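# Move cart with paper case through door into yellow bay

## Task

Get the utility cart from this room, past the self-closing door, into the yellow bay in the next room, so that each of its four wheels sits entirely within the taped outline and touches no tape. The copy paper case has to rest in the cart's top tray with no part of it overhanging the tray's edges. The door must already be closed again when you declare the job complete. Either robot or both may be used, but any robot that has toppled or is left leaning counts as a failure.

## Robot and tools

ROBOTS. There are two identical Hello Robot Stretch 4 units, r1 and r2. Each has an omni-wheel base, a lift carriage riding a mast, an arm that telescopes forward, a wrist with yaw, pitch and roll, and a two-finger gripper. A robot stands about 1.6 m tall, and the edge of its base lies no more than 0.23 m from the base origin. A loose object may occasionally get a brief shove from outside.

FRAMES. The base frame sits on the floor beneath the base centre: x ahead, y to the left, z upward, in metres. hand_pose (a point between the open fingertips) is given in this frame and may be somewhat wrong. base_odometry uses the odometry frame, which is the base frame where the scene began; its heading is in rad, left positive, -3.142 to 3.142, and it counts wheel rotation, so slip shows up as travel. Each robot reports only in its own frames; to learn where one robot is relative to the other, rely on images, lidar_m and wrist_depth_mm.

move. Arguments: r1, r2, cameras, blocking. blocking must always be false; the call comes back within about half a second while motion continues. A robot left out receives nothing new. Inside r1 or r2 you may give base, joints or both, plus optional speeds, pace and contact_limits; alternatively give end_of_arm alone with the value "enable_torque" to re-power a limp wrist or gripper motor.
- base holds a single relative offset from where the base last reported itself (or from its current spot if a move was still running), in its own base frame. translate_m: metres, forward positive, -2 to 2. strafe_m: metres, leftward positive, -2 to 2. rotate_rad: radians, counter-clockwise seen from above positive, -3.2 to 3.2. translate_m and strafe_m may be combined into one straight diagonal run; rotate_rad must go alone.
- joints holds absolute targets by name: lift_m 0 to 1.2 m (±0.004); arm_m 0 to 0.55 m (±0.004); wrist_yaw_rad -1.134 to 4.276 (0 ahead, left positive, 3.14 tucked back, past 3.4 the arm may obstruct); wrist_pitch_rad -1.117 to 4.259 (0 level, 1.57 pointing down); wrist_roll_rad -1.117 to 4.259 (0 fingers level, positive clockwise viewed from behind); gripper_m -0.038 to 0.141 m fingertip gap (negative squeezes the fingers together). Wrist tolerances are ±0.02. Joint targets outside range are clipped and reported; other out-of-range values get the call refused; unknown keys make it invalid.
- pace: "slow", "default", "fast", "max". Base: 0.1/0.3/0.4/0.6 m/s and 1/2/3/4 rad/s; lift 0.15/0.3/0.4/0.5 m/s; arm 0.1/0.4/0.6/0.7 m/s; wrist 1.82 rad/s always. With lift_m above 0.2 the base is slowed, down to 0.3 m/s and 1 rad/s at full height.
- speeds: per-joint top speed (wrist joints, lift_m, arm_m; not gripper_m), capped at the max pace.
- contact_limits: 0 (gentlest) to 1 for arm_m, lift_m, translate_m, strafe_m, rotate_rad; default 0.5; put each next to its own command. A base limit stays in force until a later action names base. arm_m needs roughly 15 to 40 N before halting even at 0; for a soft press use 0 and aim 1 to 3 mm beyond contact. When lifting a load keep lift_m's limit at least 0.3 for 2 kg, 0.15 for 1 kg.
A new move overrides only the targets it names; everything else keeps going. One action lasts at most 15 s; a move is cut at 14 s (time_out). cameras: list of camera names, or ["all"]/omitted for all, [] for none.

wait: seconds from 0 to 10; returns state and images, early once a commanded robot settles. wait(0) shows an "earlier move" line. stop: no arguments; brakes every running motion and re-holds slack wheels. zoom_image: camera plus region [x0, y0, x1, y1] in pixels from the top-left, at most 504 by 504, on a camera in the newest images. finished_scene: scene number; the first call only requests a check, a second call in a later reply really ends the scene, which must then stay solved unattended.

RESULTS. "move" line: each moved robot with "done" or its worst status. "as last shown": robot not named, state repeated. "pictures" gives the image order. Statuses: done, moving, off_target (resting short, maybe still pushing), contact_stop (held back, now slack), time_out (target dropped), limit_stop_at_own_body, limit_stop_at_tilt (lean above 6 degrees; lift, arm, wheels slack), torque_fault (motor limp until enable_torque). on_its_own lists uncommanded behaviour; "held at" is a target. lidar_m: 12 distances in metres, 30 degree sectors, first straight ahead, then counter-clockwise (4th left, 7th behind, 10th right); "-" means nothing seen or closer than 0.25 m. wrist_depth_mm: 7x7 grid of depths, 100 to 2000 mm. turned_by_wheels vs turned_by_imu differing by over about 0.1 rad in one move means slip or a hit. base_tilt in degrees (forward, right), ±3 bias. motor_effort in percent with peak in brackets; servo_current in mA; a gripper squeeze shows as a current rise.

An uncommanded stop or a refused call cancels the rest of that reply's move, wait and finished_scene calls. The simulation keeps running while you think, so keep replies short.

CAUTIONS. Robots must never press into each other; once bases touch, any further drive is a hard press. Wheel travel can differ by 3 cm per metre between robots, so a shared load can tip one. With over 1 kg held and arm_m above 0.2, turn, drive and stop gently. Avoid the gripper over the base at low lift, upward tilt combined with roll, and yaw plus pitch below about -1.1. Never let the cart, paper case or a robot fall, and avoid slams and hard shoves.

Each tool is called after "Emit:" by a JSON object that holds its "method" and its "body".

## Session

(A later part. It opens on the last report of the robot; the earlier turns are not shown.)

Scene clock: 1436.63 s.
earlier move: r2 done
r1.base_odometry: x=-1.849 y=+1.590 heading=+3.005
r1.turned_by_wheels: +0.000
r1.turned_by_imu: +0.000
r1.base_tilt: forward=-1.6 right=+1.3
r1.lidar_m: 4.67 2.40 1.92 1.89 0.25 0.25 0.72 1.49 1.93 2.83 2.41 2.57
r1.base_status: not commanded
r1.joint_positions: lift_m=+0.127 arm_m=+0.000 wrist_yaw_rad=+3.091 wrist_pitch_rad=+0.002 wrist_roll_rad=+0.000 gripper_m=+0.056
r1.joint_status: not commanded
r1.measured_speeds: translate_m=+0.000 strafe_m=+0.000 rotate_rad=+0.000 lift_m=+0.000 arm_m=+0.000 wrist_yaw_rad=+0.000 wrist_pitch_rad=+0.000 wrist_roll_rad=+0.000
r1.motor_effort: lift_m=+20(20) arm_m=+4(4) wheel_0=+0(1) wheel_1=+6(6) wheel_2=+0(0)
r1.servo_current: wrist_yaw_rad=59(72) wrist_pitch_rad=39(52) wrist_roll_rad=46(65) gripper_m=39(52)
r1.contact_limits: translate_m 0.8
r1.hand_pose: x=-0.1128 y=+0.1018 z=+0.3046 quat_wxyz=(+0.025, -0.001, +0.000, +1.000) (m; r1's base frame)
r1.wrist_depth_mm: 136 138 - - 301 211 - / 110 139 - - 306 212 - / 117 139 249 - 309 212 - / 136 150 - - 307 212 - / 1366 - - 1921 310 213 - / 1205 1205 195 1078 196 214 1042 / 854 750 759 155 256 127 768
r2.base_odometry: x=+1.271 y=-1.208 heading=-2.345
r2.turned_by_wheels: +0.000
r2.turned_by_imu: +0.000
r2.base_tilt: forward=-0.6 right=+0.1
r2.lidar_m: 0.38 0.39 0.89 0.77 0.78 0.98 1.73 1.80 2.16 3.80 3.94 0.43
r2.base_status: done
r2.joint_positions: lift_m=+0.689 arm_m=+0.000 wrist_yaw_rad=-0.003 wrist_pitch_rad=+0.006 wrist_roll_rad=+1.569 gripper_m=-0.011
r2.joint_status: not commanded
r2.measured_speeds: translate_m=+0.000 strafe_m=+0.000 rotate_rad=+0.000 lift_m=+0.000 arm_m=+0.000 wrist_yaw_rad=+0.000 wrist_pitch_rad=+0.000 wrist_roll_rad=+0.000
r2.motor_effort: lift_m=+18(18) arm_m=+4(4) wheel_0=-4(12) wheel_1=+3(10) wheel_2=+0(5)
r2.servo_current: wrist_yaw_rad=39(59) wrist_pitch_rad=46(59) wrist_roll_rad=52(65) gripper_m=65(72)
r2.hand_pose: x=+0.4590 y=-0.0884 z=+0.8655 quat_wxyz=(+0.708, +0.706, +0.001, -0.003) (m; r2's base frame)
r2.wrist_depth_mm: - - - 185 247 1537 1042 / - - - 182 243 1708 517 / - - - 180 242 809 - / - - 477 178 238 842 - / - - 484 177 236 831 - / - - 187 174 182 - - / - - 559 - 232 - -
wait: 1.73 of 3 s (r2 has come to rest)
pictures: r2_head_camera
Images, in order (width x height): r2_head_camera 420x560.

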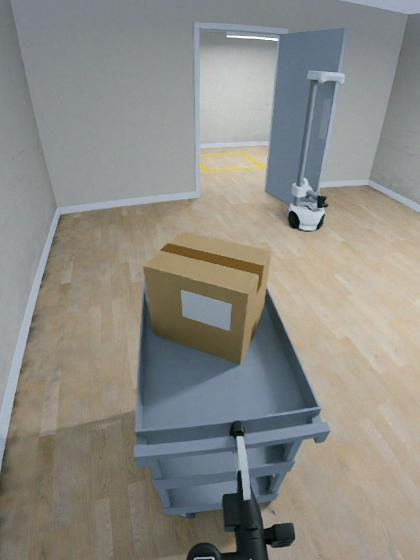

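Emit:
{"method": "move", "body": {"blocking": false, "cameras": [], "r2": {"joints": {"gripper_m": 0.141}}}}

Emit:
{"method": "wait", "body": {"seconds": 2.5, "cameras": []}}

Emit:
{"method": "move", "body": {"blocking": false, "cameras": [], "r2": {"base": {"translate_m": -0.16, "strafe_m": 0.0}, "contact_limits": {"translate_m": 0.2}}}}

Emit:
{"method": "wait", "body": {"seconds": 3, "cameras": ["r2_head_camera", "r2_wrist_camera"]}}

Scene clock: 1474.67 s.
move: r2 moving
r1.base_odometry: x=-1.849 y=+1.590 heading=+3.005
r1.turned_by_wheels: +0.000
r1.turned_by_imu: +0.000
r1.base_tilt: forward=-1.6 right=+1.3
r1.lidar_m: 4.66 2.38 1.93 1.90 0.25 0.27 0.71 1.48 1.91 2.84 2.40 2.60
r1.base_status: not commanded
r1.joint_positions: lift_m=+0.127 arm_m=+0.000 wrist_yaw_rad=+3.091 wrist_pitch_rad=+0.002 wrist_roll_rad=+0.000 gripper_m=+0.056
r1.joint_status: not commanded
r1.measured_speeds: translate_m=+0.000 strafe_m=+0.000 rotate_rad=+0.000 lift_m=+0.000 arm_m=+0.000 wrist_yaw_rad=+0.000 wrist_pitch_rad=+0.000 wrist_roll_rad=+0.000
r1.motor_effort: lift_m=+19(20) arm_m=+4(4) wheel_0=+0(1) wheel_1=+6(6) wheel_2=+0(0)
r1.servo_current: wrist_yaw_rad=65(72) wrist_pitch_rad=39(46) wrist_roll_rad=46(59) gripper_m=39(46)
r1.contact_limits: translate_m 0.8
r1.hand_pose: x=-0.1128 y=+0.1018 z=+0.3046 quat_wxyz=(+0.025, -0.001, +0.000, +1.000) (m; r1's base frame)
r1.wrist_depth_mm: 136 138 - - 303 211 - / 110 138 - - 306 212 - / 117 139 248 - 309 213 - / 136 151 - - 309 213 - / 1336 - - 1921 312 214 - / 1182 1205 194 1078 196 213 1025 / 831 759 759 156 258 127 759
r2.base_odometry: x=+1.271 y=-1.208 heading=-2.345
r2.turned_by_wheels: +0.000
r2.turned_by_imu: +0.000
r2.base_tilt: forward=-0.7 right=+0.1
r2.lidar_m: 0.38 0.39 0.88 0.77 0.79 0.97 1.73 1.81 2.12 3.80 3.94 0.44
r2.base_status: not commanded
r2.joint_positions: lift_m=+0.689 arm_m=+0.000 wrist_yaw_rad=-0.003 wrist_pitch_rad=+0.006 wrist_roll_rad=+1.569 gripper_m=+0.011
r2.joint_status: gripper_m moving
r2.measured_speeds: translate_m=+0.000 strafe_m=+0.000 rotate_rad=+0.000 lift_m=+0.000 arm_m=+0.000 wrist_yaw_rad=+0.000 wrist_pitch_rad=+0.000 wrist_roll_rad=+0.000
r2.motor_effort: lift_m=+18(18) arm_m=+3(4) wheel_0=-4(5) wheel_1=+4(4) wheel_2=+0(0)
r2.servo_current: wrist_yaw_rad=46(59) wrist_pitch_rad=46(52) wrist_roll_rad=39(59) gripper_m=85(91)
r2.hand_pose: x=+0.4590 y=-0.0884 z=+0.8655 quat_wxyz=(+0.708, +0.706, +0.001, -0.003) (m; r2's base frame)
r2.wrist_depth_mm: - - - 189 251 1366 1025 / - - - 187 248 1661 559 / - - - 185 246 788 - / - - 484 182 243 854 - / - - 488 181 241 831 - / - - 190 178 187 - - / - - 569 - - - -
pictures: none
No camera images: "cameras" was empty.

Scene clock: 1476.57 s.
earlier move: r2 done
r1.base_odometry: x=-1.849 y=+1.590 heading=+3.005
r1.turned_by_wheels: +0.000
r1.turned_by_imu: +0.000
r1.base_tilt: forward=-1.6 right=+1.3
r1.lidar_m: 4.66 2.36 1.94 1.89 0.25 0.25 0.73 1.46 1.93 2.84 2.38 2.61
r1.base_status: not commanded
r1.joint_positions: lift_m=+0.127 arm_m=+0.000 wrist_yaw_rad=+3.091 wrist_pitch_rad=+0.002 wrist_roll_rad=+0.000 gripper_m=+0.056
r1.joint_status: not commanded
r1.measured_speeds: translate_m=+0.000 strafe_m=+0.000 rotate_rad=+0.000 lift_m=+0.000 arm_m=+0.000 wrist_yaw_rad=+0.000 wrist_pitch_rad=+0.000 wrist_roll_rad=+0.000
r1.motor_effort: lift_m=+20(20) arm_m=+4(4) wheel_0=+0(1) wheel_1=+6(6) wheel_2=+0(0)
r1.servo_current: wrist_yaw_rad=52(72) wrist_pitch_rad=39(52) wrist_roll_rad=59(65) gripper_m=39(46)
r1.contact_limits: translate_m 0.8
r1.hand_pose: x=-0.1128 y=+0.1018 z=+0.3046 quat_wxyz=(+0.025, -0.001, +0.000, +1.000) (m; r1's base frame)
r1.wrist_depth_mm: 136 138 - - 300 211 - / 110 138 - - 306 212 - / 117 139 248 - 309 213 - / 136 150 - - 310 213 - / 1366 - - 1921 312 214 - / 1182 1182 195 1078 197 214 1042 / 854 759 759 156 258 128 750
r2.base_odometry: x=+1.271 y=-1.208 heading=-2.345
r2.turned_by_wheels: +0.000
r2.turned_by_imu: +0.000
r2.base_tilt: forward=-0.7 right=+0.0
r2.lidar_m: 0.41 0.41 0.91 0.77 0.79 0.97 1.73 1.81 2.14 3.79 3.95 0.46
r2.base_status: not commanded
r2.joint_positions: lift_m=+0.689 arm_m=+0.000 wrist_yaw_rad=-0.003 wrist_pitch_rad=+0.005 wrist_roll_rad=+1.569 gripper_m=+0.141
r2.joint_status: all done
r2.measured_speeds: translate_m=+0.000 strafe_m=+0.000 rotate_rad=+0.000 lift_m=+0.000 arm_m=+0.000 wrist_yaw_rad=+0.000 wrist_pitch_rad=+0.000 wrist_roll_rad=+0.000
r2.motor_effort: lift_m=+17(18) arm_m=+4(4) wheel_0=-3(5) wheel_1=+4(4) wheel_2=+0(0)
r2.servo_current: wrist_yaw_rad=46(59) wrist_pitch_rad=46(52) wrist_roll_rad=52(65) gripper_m=52(137)
r2.hand_pose: x=+0.4590 y=-0.0883 z=+0.8658 quat_wxyz=(+0.708, +0.706, +0.001, -0.003) (m; r2's base frame)
r2.wrist_depth_mm: - - - 196 257 1366 1118 / - - - 193 253 1708 1118 / - - - 191 250 798 - / - - 496 189 249 854 - / - - 492 187 246 - - / - - 521 184 243 189 - / - - 591 - 242 - -
wait: 1.90 of 2.5 s (r2 has come to rest)
pictures: none
No camera images: "cameras" was empty.

Scene clock: 1477.07 s.
move: r2 moving
r1.base_odometry: x=-1.849 y=+1.590 heading=+3.005
r1.turned_by_wheels: +0.000
r1.turned_by_imu: +0.000
r1.base_tilt: forward=-1.6 right=+1.3
r1.lidar_m: 4.64 2.36 1.90 1.90 0.25 0.25 0.72 1.46 1.93 2.83 2.40 2.59
r1.base_status: not commanded
r1.joint_positions: lift_m=+0.127 arm_m=+0.000 wrist_yaw_rad=+3.091 wrist_pitch_rad=+0.002 wrist_roll_rad=+0.000 gripper_m=+0.056
r1.joint_status: not commanded
r1.measured_speeds: translate_m=+0.000 strafe_m=+0.000 rotate_rad=+0.000 lift_m=+0.000 arm_m=+0.000 wrist_yaw_rad=+0.000 wrist_pitch_rad=+0.000 wrist_roll_rad=+0.000
r1.motor_effort: lift_m=+20(20) arm_m=+4(4) wheel_0=+0(0) wheel_1=+6(6) wheel_2=+0(0)
r1.servo_current: wrist_yaw_rad=52(65) wrist_pitch_rad=39(46) wrist_roll_rad=39(59) gripper_m=39(46)
r1.contact_limits: translate_m 0.8
r1.hand_pose: x=-0.1128 y=+0.1018 z=+0.3046 quat_wxyz=(+0.025, -0.001, +0.000, +1.000) (m; r1's base frame)
r1.wrist_depth_mm: 136 138 - - 301 211 - / 110 138 - - 307 212 - / 117 139 248 - 309 212 - / 137 151 - - 309 213 - / 1336 - - - 310 213 - / 1205 1205 195 1098 196 215 1025 / 842 759 750 156 258 127 778
r2.base_odometry: x=+1.293 y=-1.186 heading=-2.345
r2.turned_by_wheels: +0.000
r2.turned_by_imu: +0.000
r2.base_tilt: forward=-0.6 right=+0.1
r2.lidar_m: 0.42 0.46 0.91 0.75 0.76 0.97 1.70 1.74 2.09 3.72 3.95 0.45
r2.base_status: translate_m moving; strafe_m moving
r2.joint_positions: lift_m=+0.689 arm_m=+0.000 wrist_yaw_rad=-0.003 wrist_pitch_rad=+0.005 wrist_roll_rad=+1.569 gripper_m=+0.141
r2.joint_status: not commanded
r2.measured_speeds: translate_m=-0.122 strafe_m=-0.001 rotate_rad=-0.003 lift_m=+0.000 arm_m=+0.000 wrist_yaw_rad=+0.000 wrist_pitch_rad=+0.000 wrist_roll_rad=+0.000
r2.motor_effort: lift_m=+17(17) arm_m=+4(4) wheel_0=-7(12) wheel_1=-8(8) wheel_2=+12(12)
r2.servo_current: wrist_yaw_rad=39(59) wrist_pitch_rad=46(46) wrist_roll_rad=39(52) gripper_m=52(52)
r2.contact_limits: translate_m 0.2
r2.hand_pose: x=+0.4590 y=-0.0883 z=+0.8658 quat_wxyz=(+0.708, +0.706, +0.001, -0.003) (m; r2's base frame)
r2.wrist_depth_mm: - - - 223 285 298 297 / - - - 281 282 1661 569 / - - - 277 281 866 - / - - 517 217 276 891 - / - - 530 215 273 866 - / - - 569 212 271 190 - / - - 627 - - - -
pictures: none
No camera images: "cameras" was empty.

Scene clock: 1478.47 s.
earlier move: r2 done
r1.base_odometry: x=-1.849 y=+1.590 heading=+3.005
r1.turned_by_wheels: +0.000
r1.turned_by_imu: +0.000
r1.base_tilt: forward=-1.6 right=+1.3
r1.lidar_m: 4.66 2.41 1.92 1.89 0.25 0.26 0.72 1.48 1.94 2.84 2.41 2.59
r1.base_status: not commanded
r1.joint_positions: lift_m=+0.127 arm_m=+0.000 wrist_yaw_rad=+3.091 wrist_pitch_rad=+0.002 wrist_roll_rad=+0.000 gripper_m=+0.056
r1.joint_status: not commanded
r1.measured_speeds: translate_m=+0.000 strafe_m=+0.000 rotate_rad=+0.000 lift_m=+0.000 arm_m=+0.000 wrist_yaw_rad=+0.000 wrist_pitch_rad=+0.000 wrist_roll_rad=+0.000
r1.motor_effort: lift_m=+20(20) arm_m=+4(4) wheel_0=-1(1) wheel_1=+6(6) wheel_2=+0(0)
r1.servo_current: wrist_yaw_rad=39(65) wrist_pitch_rad=33(52) wrist_roll_rad=46(65) gripper_m=39(46)
r1.contact_limits: translate_m 0.8
r1.hand_pose: x=-0.1128 y=+0.1018 z=+0.3046 quat_wxyz=(+0.025, -0.001, +0.000, +1.000) (m; r1's base frame)
r1.wrist_depth_mm: 136 138 - - 301 211 - / 110 138 - - 306 213 - / 117 139 248 - 307 213 - / 136 151 - - 312 213 - / 1336 - - 1921 312 213 - / 1182 1205 195 1098 196 213 1025 / 842 750 750 156 257 127 778
r2.base_odometry: x=+1.383 y=-1.094 heading=-2.345
r2.turned_by_wheels: +0.000
r2.turned_by_imu: +0.000
r2.base_tilt: forward=-0.7 right=+0.1
r2.lidar_m: 0.55 0.60 0.84 0.74 0.73 0.94 1.64 1.62 1.96 3.47 3.97 0.59
r2.base_status: done
r2.joint_positions: lift_m=+0.689 arm_m=+0.000 wrist_yaw_rad=-0.003 wrist_pitch_rad=+0.005 wrist_roll_rad=+1.569 gripper_m=+0.141
r2.joint_status: not commanded
r2.measured_speeds: translate_m=+0.000 strafe_m=+0.000 rotate_rad=+0.000 lift_m=+0.000 arm_m=+0.000 wrist_yaw_rad=+0.000 wrist_pitch_rad=+0.000 wrist_roll_rad=+0.000
r2.motor_effort: lift_m=+17(17) arm_m=+4(4) wheel_0=-3(12) wheel_1=-4(8) wheel_2=+2(13)
r2.servo_current: wrist_yaw_rad=46(59) wrist_pitch_rad=39(52) wrist_roll_rad=46(59) gripper_m=52(59)
r2.contact_limits: translate_m 0.2
r2.hand_pose: x=+0.4590 y=-0.0882 z=+0.8658 quat_wxyz=(+0.708, +0.706, +0.001, -0.003) (m; r2's base frame)
r2.wrist_depth_mm: - - - - - 1661 1182 / - - - 407 424 1397 421 / - - - 413 - 842 - / - - 654 407 1008 - - / - - 668 402 407 - - / - - 715 342 397 190 - / - - - - - - -
wait: 1.40 of 3 s (r2 has come to rest)
pictures: r2_head_camera, r2_wrist_camera
Images, in order (width x height): r2_head_camera 420x560, r2_wrist_camera 616x392.

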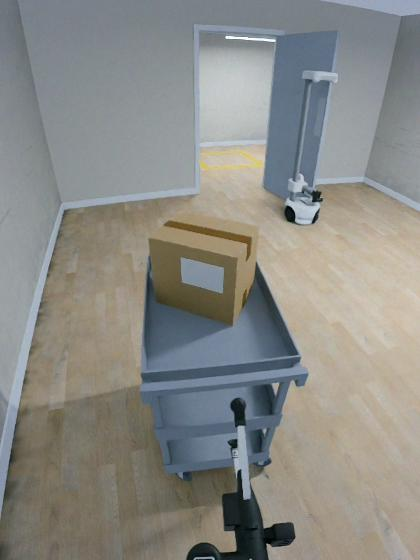

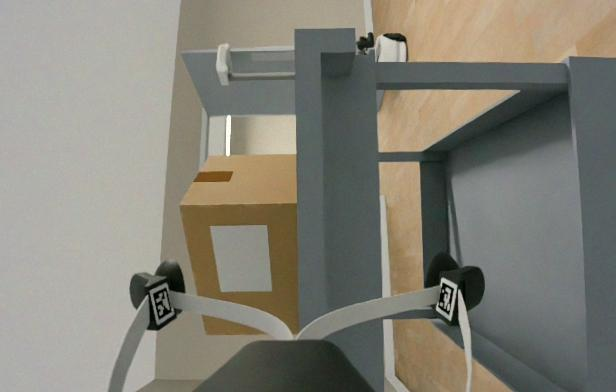

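Emit:
{"method": "move", "body": {"blocking": false, "cameras": [], "r2": {"base": {"rotate_rad": -0.0855}, "joints": {"wrist_roll_rad": 0.0}, "pace": "default"}}}

Emit:
{"method": "wait", "body": {"seconds": 4, "cameras": []}}

Emit:
{"method": "move", "body": {"blocking": false, "cameras": [], "r2": {"base": {"strafe_m": 0.168}, "pace": "default"}}}

Emit:
{"method": "wait", "body": {"seconds": 4, "cameras": ["r2_head_camera", "r2_wrist_camera"]}}

Scene clock: 1500.00 s.
move: r2 moving
r1.base_odometry: x=-1.849 y=+1.590 heading=+3.005
r1.turned_by_wheels: +0.000
r1.turned_by_imu: +0.000
r1.base_tilt: forward=-1.6 right=+1.3
r1.lidar_m: 4.67 2.37 1.92 1.89 0.25 0.25 0.73 1.46 1.94 2.83 2.43 2.61
r1.base_status: not commanded
r1.joint_positions: lift_m=+0.127 arm_m=+0.000 wrist_yaw_rad=+3.091 wrist_pitch_rad=+0.002 wrist_roll_rad=+0.000 gripper_m=+0.056
r1.joint_status: not commanded
r1.measured_speeds: translate_m=+0.000 strafe_m=+0.000 rotate_rad=+0.000 lift_m=+0.000 arm_m=+0.000 wrist_yaw_rad=+0.000 wrist_pitch_rad=+0.000 wrist_roll_rad=+0.000
r1.motor_effort: lift_m=+20(20) arm_m=+4(4) wheel_0=+0(1) wheel_1=+6(6) wheel_2=+0(0)
r1.servo_current: wrist_yaw_rad=26(72) wrist_pitch_rad=39(52) wrist_roll_rad=46(65) gripper_m=39(46)
r1.contact_limits: translate_m 0.8
r1.hand_pose: x=-0.1128 y=+0.1018 z=+0.3046 quat_wxyz=(+0.025, -0.001, +0.000, +1.000) (m; r1's base frame)
r1.wrist_depth_mm: 136 138 - - 303 211 - / 110 138 - - 307 212 - / 117 139 248 - 307 212 - / 136 150 - - 309 213 - / 1366 - - 1921 312 214 - / 1205 1229 195 1098 196 215 1025 / 842 759 750 155 258 127 768
r2.base_odometry: x=+1.383 y=-1.094 heading=-2.430
r2.turned_by_wheels: -0.085
r2.turned_by_imu: -0.082
r2.base_tilt: forward=-0.7 right=+0.0
r2.lidar_m: 0.55 0.54 0.90 0.74 0.74 0.90 1.43 1.63 1.88 3.02 3.97 0.63
r2.base_status: rotate_rad moving
r2.joint_positions: lift_m=+0.689 arm_m=+0.000 wrist_yaw_rad=-0.003 wrist_pitch_rad=+0.005 wrist_roll_rad=+0.981 gripper_m=+0.141
r2.joint_status: wrist_roll_rad moving
r2.measured_speeds: translate_m=+0.000 strafe_m=+0.000 rotate_rad=+0.000 lift_m=+0.000 arm_m=+0.000 wrist_yaw_rad=+0.000 wrist_pitch_rad=+0.000 wrist_roll_rad=-1.820
r2.motor_effort: lift_m=+17(17) arm_m=+4(4) wheel_0=+5(8) wheel_1=+2(7) wheel_2=+5(10)
r2.servo_current: wrist_yaw_rad=46(52) wrist_pitch_rad=46(46) wrist_roll_rad=98(124) gripper_m=52(59)
r2.hand_pose: x=+0.4591 y=-0.0882 z=+0.8658 quat_wxyz=(+0.882, +0.471, +0.002, -0.002) (m; r2's base frame)
r2.wrist_depth_mm: - - - - - - - / - - - - - - 1756 / - - - - 379 - 1537 / - - 654 707 433 1756 1397 / - - 661 415 427 1756 445 / - - 691 351 211 189 430 / - - - - - - 421
pictures: none
No camera images: "cameras" was empty.

Scene clock: 1501.00 s.
earlier move: r2 done
r1.base_odometry: x=-1.849 y=+1.590 heading=+3.005
r1.turned_by_wheels: +0.000
r1.turned_by_imu: +0.000
r1.base_tilt: forward=-1.6 right=+1.3
r1.lidar_m: 4.66 2.40 1.90 1.90 0.25 0.25 0.71 1.49 1.92 2.83 2.42 2.63
r1.base_status: not commanded
r1.joint_positions: lift_m=+0.127 arm_m=+0.000 wrist_yaw_rad=+3.091 wrist_pitch_rad=+0.002 wrist_roll_rad=+0.000 gripper_m=+0.056
r1.joint_status: not commanded
r1.measured_speeds: translate_m=+0.000 strafe_m=+0.000 rotate_rad=+0.000 lift_m=+0.000 arm_m=+0.000 wrist_yaw_rad=+0.000 wrist_pitch_rad=+0.000 wrist_roll_rad=+0.000
r1.motor_effort: lift_m=+20(20) arm_m=+4(4) wheel_0=+0(1) wheel_1=+6(6) wheel_2=+0(0)
r1.servo_current: wrist_yaw_rad=59(72) wrist_pitch_rad=46(52) wrist_roll_rad=52(65) gripper_m=46(52)
r1.contact_limits: translate_m 0.8
r1.hand_pose: x=-0.1128 y=+0.1018 z=+0.3046 quat_wxyz=(+0.025, -0.001, +0.000, +1.000) (m; r1's base frame)
r1.wrist_depth_mm: 136 138 - - 303 211 - / 110 138 - - 306 212 - / 117 139 247 - 307 212 - / 136 151 - - 309 213 - / 1366 - - 1921 312 214 - / 1205 1182 194 1078 196 214 1025 / 866 741 750 156 258 127 778
r2.base_odometry: x=+1.383 y=-1.094 heading=-2.430
r2.turned_by_wheels: +0.000
r2.turned_by_imu: +0.000
r2.base_tilt: forward=-0.7 right=+0.0
r2.lidar_m: 0.55 0.57 0.88 0.74 0.73 0.90 1.44 1.64 1.84 3.02 3.97 0.61
r2.base_status: done
r2.joint_positions: lift_m=+0.689 arm_m=+0.000 wrist_yaw_rad=-0.003 wrist_pitch_rad=+0.005 wrist_roll_rad=+0.002 gripper_m=+0.141
r2.joint_status: all done
r2.measured_speeds: translate_m=+0.000 strafe_m=+0.000 rotate_rad=+0.000 lift_m=+0.000 arm_m=+0.000 wrist_yaw_rad=+0.000 wrist_pitch_rad=+0.000 wrist_roll_rad=+0.000
r2.motor_effort: lift_m=+17(17) arm_m=+3(4) wheel_0=+4(8) wheel_1=+3(7) wheel_2=+4(10)
r2.servo_current: wrist_yaw_rad=52(59) wrist_pitch_rad=46(46) wrist_roll_rad=59(124) gripper_m=52(59)
r2.hand_pose: x=+0.4591 y=-0.0882 z=+0.8658 quat_wxyz=(+1.000, +0.001, +0.003, -0.001) (m; r2's base frame)
r2.wrist_depth_mm: - - - - - - - / - - - - - - - / - - 683 691 - - - / - - 691 683 - - - / 329 338 364 359 424 - - / 382 201 404 166 427 - - / 415 1808 - - - 1708 1808
wait: 1.00 of 4 s (r2 has come to rest)
pictures: none
No camera images: "cameras" was empty.

Scene clock: 1501.50 s.
move: r2 moving
r1.base_odometry: x=-1.849 y=+1.590 heading=+3.005
r1.turned_by_wheels: +0.000
r1.turned_by_imu: +0.000
r1.base_tilt: forward=-1.6 right=+1.3
r1.lidar_m: 4.65 2.40 1.93 1.90 0.25 0.25 0.73 1.51 1.89 2.82 2.37 2.57
r1.base_status: not commanded
r1.joint_positions: lift_m=+0.127 arm_m=+0.000 wrist_yaw_rad=+3.091 wrist_pitch_rad=+0.002 wrist_roll_rad=+0.000 gripper_m=+0.056
r1.joint_status: not commanded
r1.measured_speeds: translate_m=+0.000 strafe_m=+0.000 rotate_rad=+0.000 lift_m=+0.000 arm_m=+0.000 wrist_yaw_rad=+0.000 wrist_pitch_rad=+0.000 wrist_roll_rad=+0.000
r1.motor_effort: lift_m=+20(20) arm_m=+4(4) wheel_0=-1(1) wheel_1=+5(6) wheel_2=+0(0)
r1.servo_current: wrist_yaw_rad=46(59) wrist_pitch_rad=39(52) wrist_roll_rad=39(52) gripper_m=46(46)
r1.contact_limits: translate_m 0.8
r1.hand_pose: x=-0.1128 y=+0.1018 z=+0.3046 quat_wxyz=(+0.025, -0.001, +0.000, +1.000) (m; r1's base frame)
r1.wrist_depth_mm: 136 138 - - 301 211 - / 110 138 - - 307 213 - / 117 139 248 - 309 213 - / 136 151 - - 310 213 - / 1366 - - 1921 310 215 - / 1205 1182 194 1098 196 213 1025 / 854 750 759 155 257 127 768
r2.base_odometry: x=+1.406 y=-1.121 heading=-2.430
r2.turned_by_wheels: +0.000
r2.turned_by_imu: +0.000
r2.base_tilt: forward=-0.7 right=+0.1
r2.lidar_m: 0.54 0.57 0.87 0.71 0.70 0.84 1.39 1.66 1.86 3.06 4.00 0.59
r2.base_status: strafe_m moving
r2.joint_positions: lift_m=+0.689 arm_m=+0.000 wrist_yaw_rad=-0.003 wrist_pitch_rad=+0.005 wrist_roll_rad=+0.002 gripper_m=+0.141
r2.joint_status: not commanded
r2.measured_speeds: translate_m=+0.001 strafe_m=+0.141 rotate_rad=-0.007 lift_m=+0.000 arm_m=+0.000 wrist_yaw_rad=+0.000 wrist_pitch_rad=+0.000 wrist_roll_rad=+0.000
r2.motor_effort: lift_m=+17(17) arm_m=+4(4) wheel_0=-8(12) wheel_1=+12(13) wheel_2=-1(3)
r2.servo_current: wrist_yaw_rad=52(59) wrist_pitch_rad=46(52) wrist_roll_rad=39(59) gripper_m=59(59)
r2.hand_pose: x=+0.4591 y=-0.0882 z=+0.8658 quat_wxyz=(+1.000, +0.001, +0.003, -0.001) (m; r2's base frame)
r2.wrist_depth_mm: - - - - - - - / - - - - - - - / - - 699 654 - - - / - - 707 661 - - - / 324 330 362 359 421 379 - / 347 201 399 167 427 442 - / 1808 1708 - - 1921 1808 1808
pictures: none
No camera images: "cameras" was empty.

Scene clock: 1502.80 s.
earlier move: r2 done
r1.base_odometry: x=-1.849 y=+1.590 heading=+3.005
r1.turned_by_wheels: +0.000
r1.turned_by_imu: +0.000
r1.base_tilt: forward=-1.6 right=+1.3
r1.lidar_m: 4.66 2.38 1.92 1.89 0.25 0.25 0.68 1.48 1.92 2.83 2.41 2.58
r1.base_status: not commanded
r1.joint_positions: lift_m=+0.127 arm_m=+0.000 wrist_yaw_rad=+3.091 wrist_pitch_rad=+0.002 wrist_roll_rad=+0.000 gripper_m=+0.056
r1.joint_status: not commanded
r1.measured_speeds: translate_m=+0.000 strafe_m=+0.000 rotate_rad=+0.000 lift_m=+0.000 arm_m=+0.000 wrist_yaw_rad=+0.000 wrist_pitch_rad=+0.000 wrist_roll_rad=+0.000
r1.motor_effort: lift_m=+20(20) arm_m=+4(4) wheel_0=+0(1) wheel_1=+6(6) wheel_2=+0(0)
r1.servo_current: wrist_yaw_rad=46(65) wrist_pitch_rad=39(52) wrist_roll_rad=46(65) gripper_m=26(46)
r1.contact_limits: translate_m 0.8
r1.hand_pose: x=-0.1128 y=+0.1018 z=+0.3046 quat_wxyz=(+0.025, -0.001, +0.000, +1.000) (m; r1's base frame)
r1.wrist_depth_mm: 136 138 - - 301 212 - / 110 138 - - 304 212 - / 117 139 249 - 307 213 - / 136 151 - - 309 213 - / 1366 - - - 310 213 - / 1160 1205 195 1078 197 214 1042 / 842 759 759 155 258 127 759
r2.base_odometry: x=+1.492 y=-1.221 heading=-2.430
r2.turned_by_wheels: +0.000
r2.turned_by_imu: +0.000
r2.base_tilt: forward=-0.7 right=+0.1
r2.lidar_m: 0.54 1.41 0.69 0.58 0.57 0.66 1.15 1.69 1.87 3.12 4.11 0.57
r2.base_status: done
r2.joint_positions: lift_m=+0.689 arm_m=+0.000 wrist_yaw_rad=-0.003 wrist_pitch_rad=+0.005 wrist_roll_rad=+0.002 gripper_m=+0.141
r2.joint_status: not commanded
r2.measured_speeds: translate_m=+0.000 strafe_m=+0.000 rotate_rad=+0.000 lift_m=+0.000 arm_m=+0.000 wrist_yaw_rad=+0.000 wrist_pitch_rad=+0.000 wrist_roll_rad=+0.000
r2.motor_effort: lift_m=+17(17) arm_m=+4(4) wheel_0=-1(13) wheel_1=+1(13) wheel_2=+0(3)
r2.servo_current: wrist_yaw_rad=52(59) wrist_pitch_rad=46(52) wrist_roll_rad=39(59) gripper_m=52(59)
r2.hand_pose: x=+0.4591 y=-0.0881 z=+0.8658 quat_wxyz=(+1.000, +0.001, +0.003, -0.001) (m; r2's base frame)
r2.wrist_depth_mm: - - - - - - - / - - - - - - - / - - - 683 647 - - / - - - 691 647 - - / - - 320 349 340 353 399 / - - 375 384 397 421 - / 1808 1808 1618 - - 1808 449
wait: 1.30 of 4 s (r2 has come to rest)
pictures: r2_head_camera, r2_wrist_camera
Images, in order (width x height): r2_head_camera 420x560, r2_wrist_camera 616x392.

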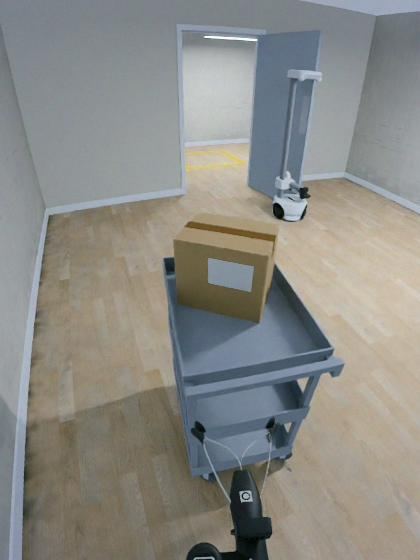

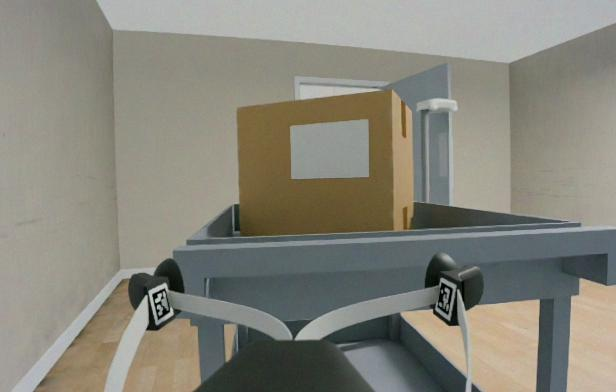

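Emit:
{"method": "zoom_image", "body": {"camera": "r2_wrist_camera", "region": [110, 200, 510, 392]}}

Emit:
{"method": "zoom_image", "body": {"camera": "r2_head_camera", "region": [150, 330, 360, 520]}}

Scaled by 1.260.

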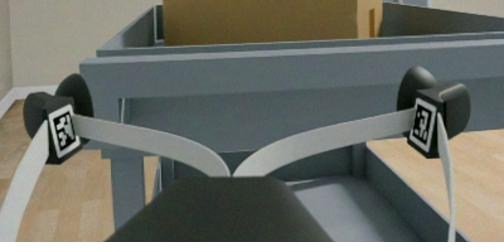

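Scaled by 2.400 from the camera's 420x560 image, which has a finer 1200x1600 frame.

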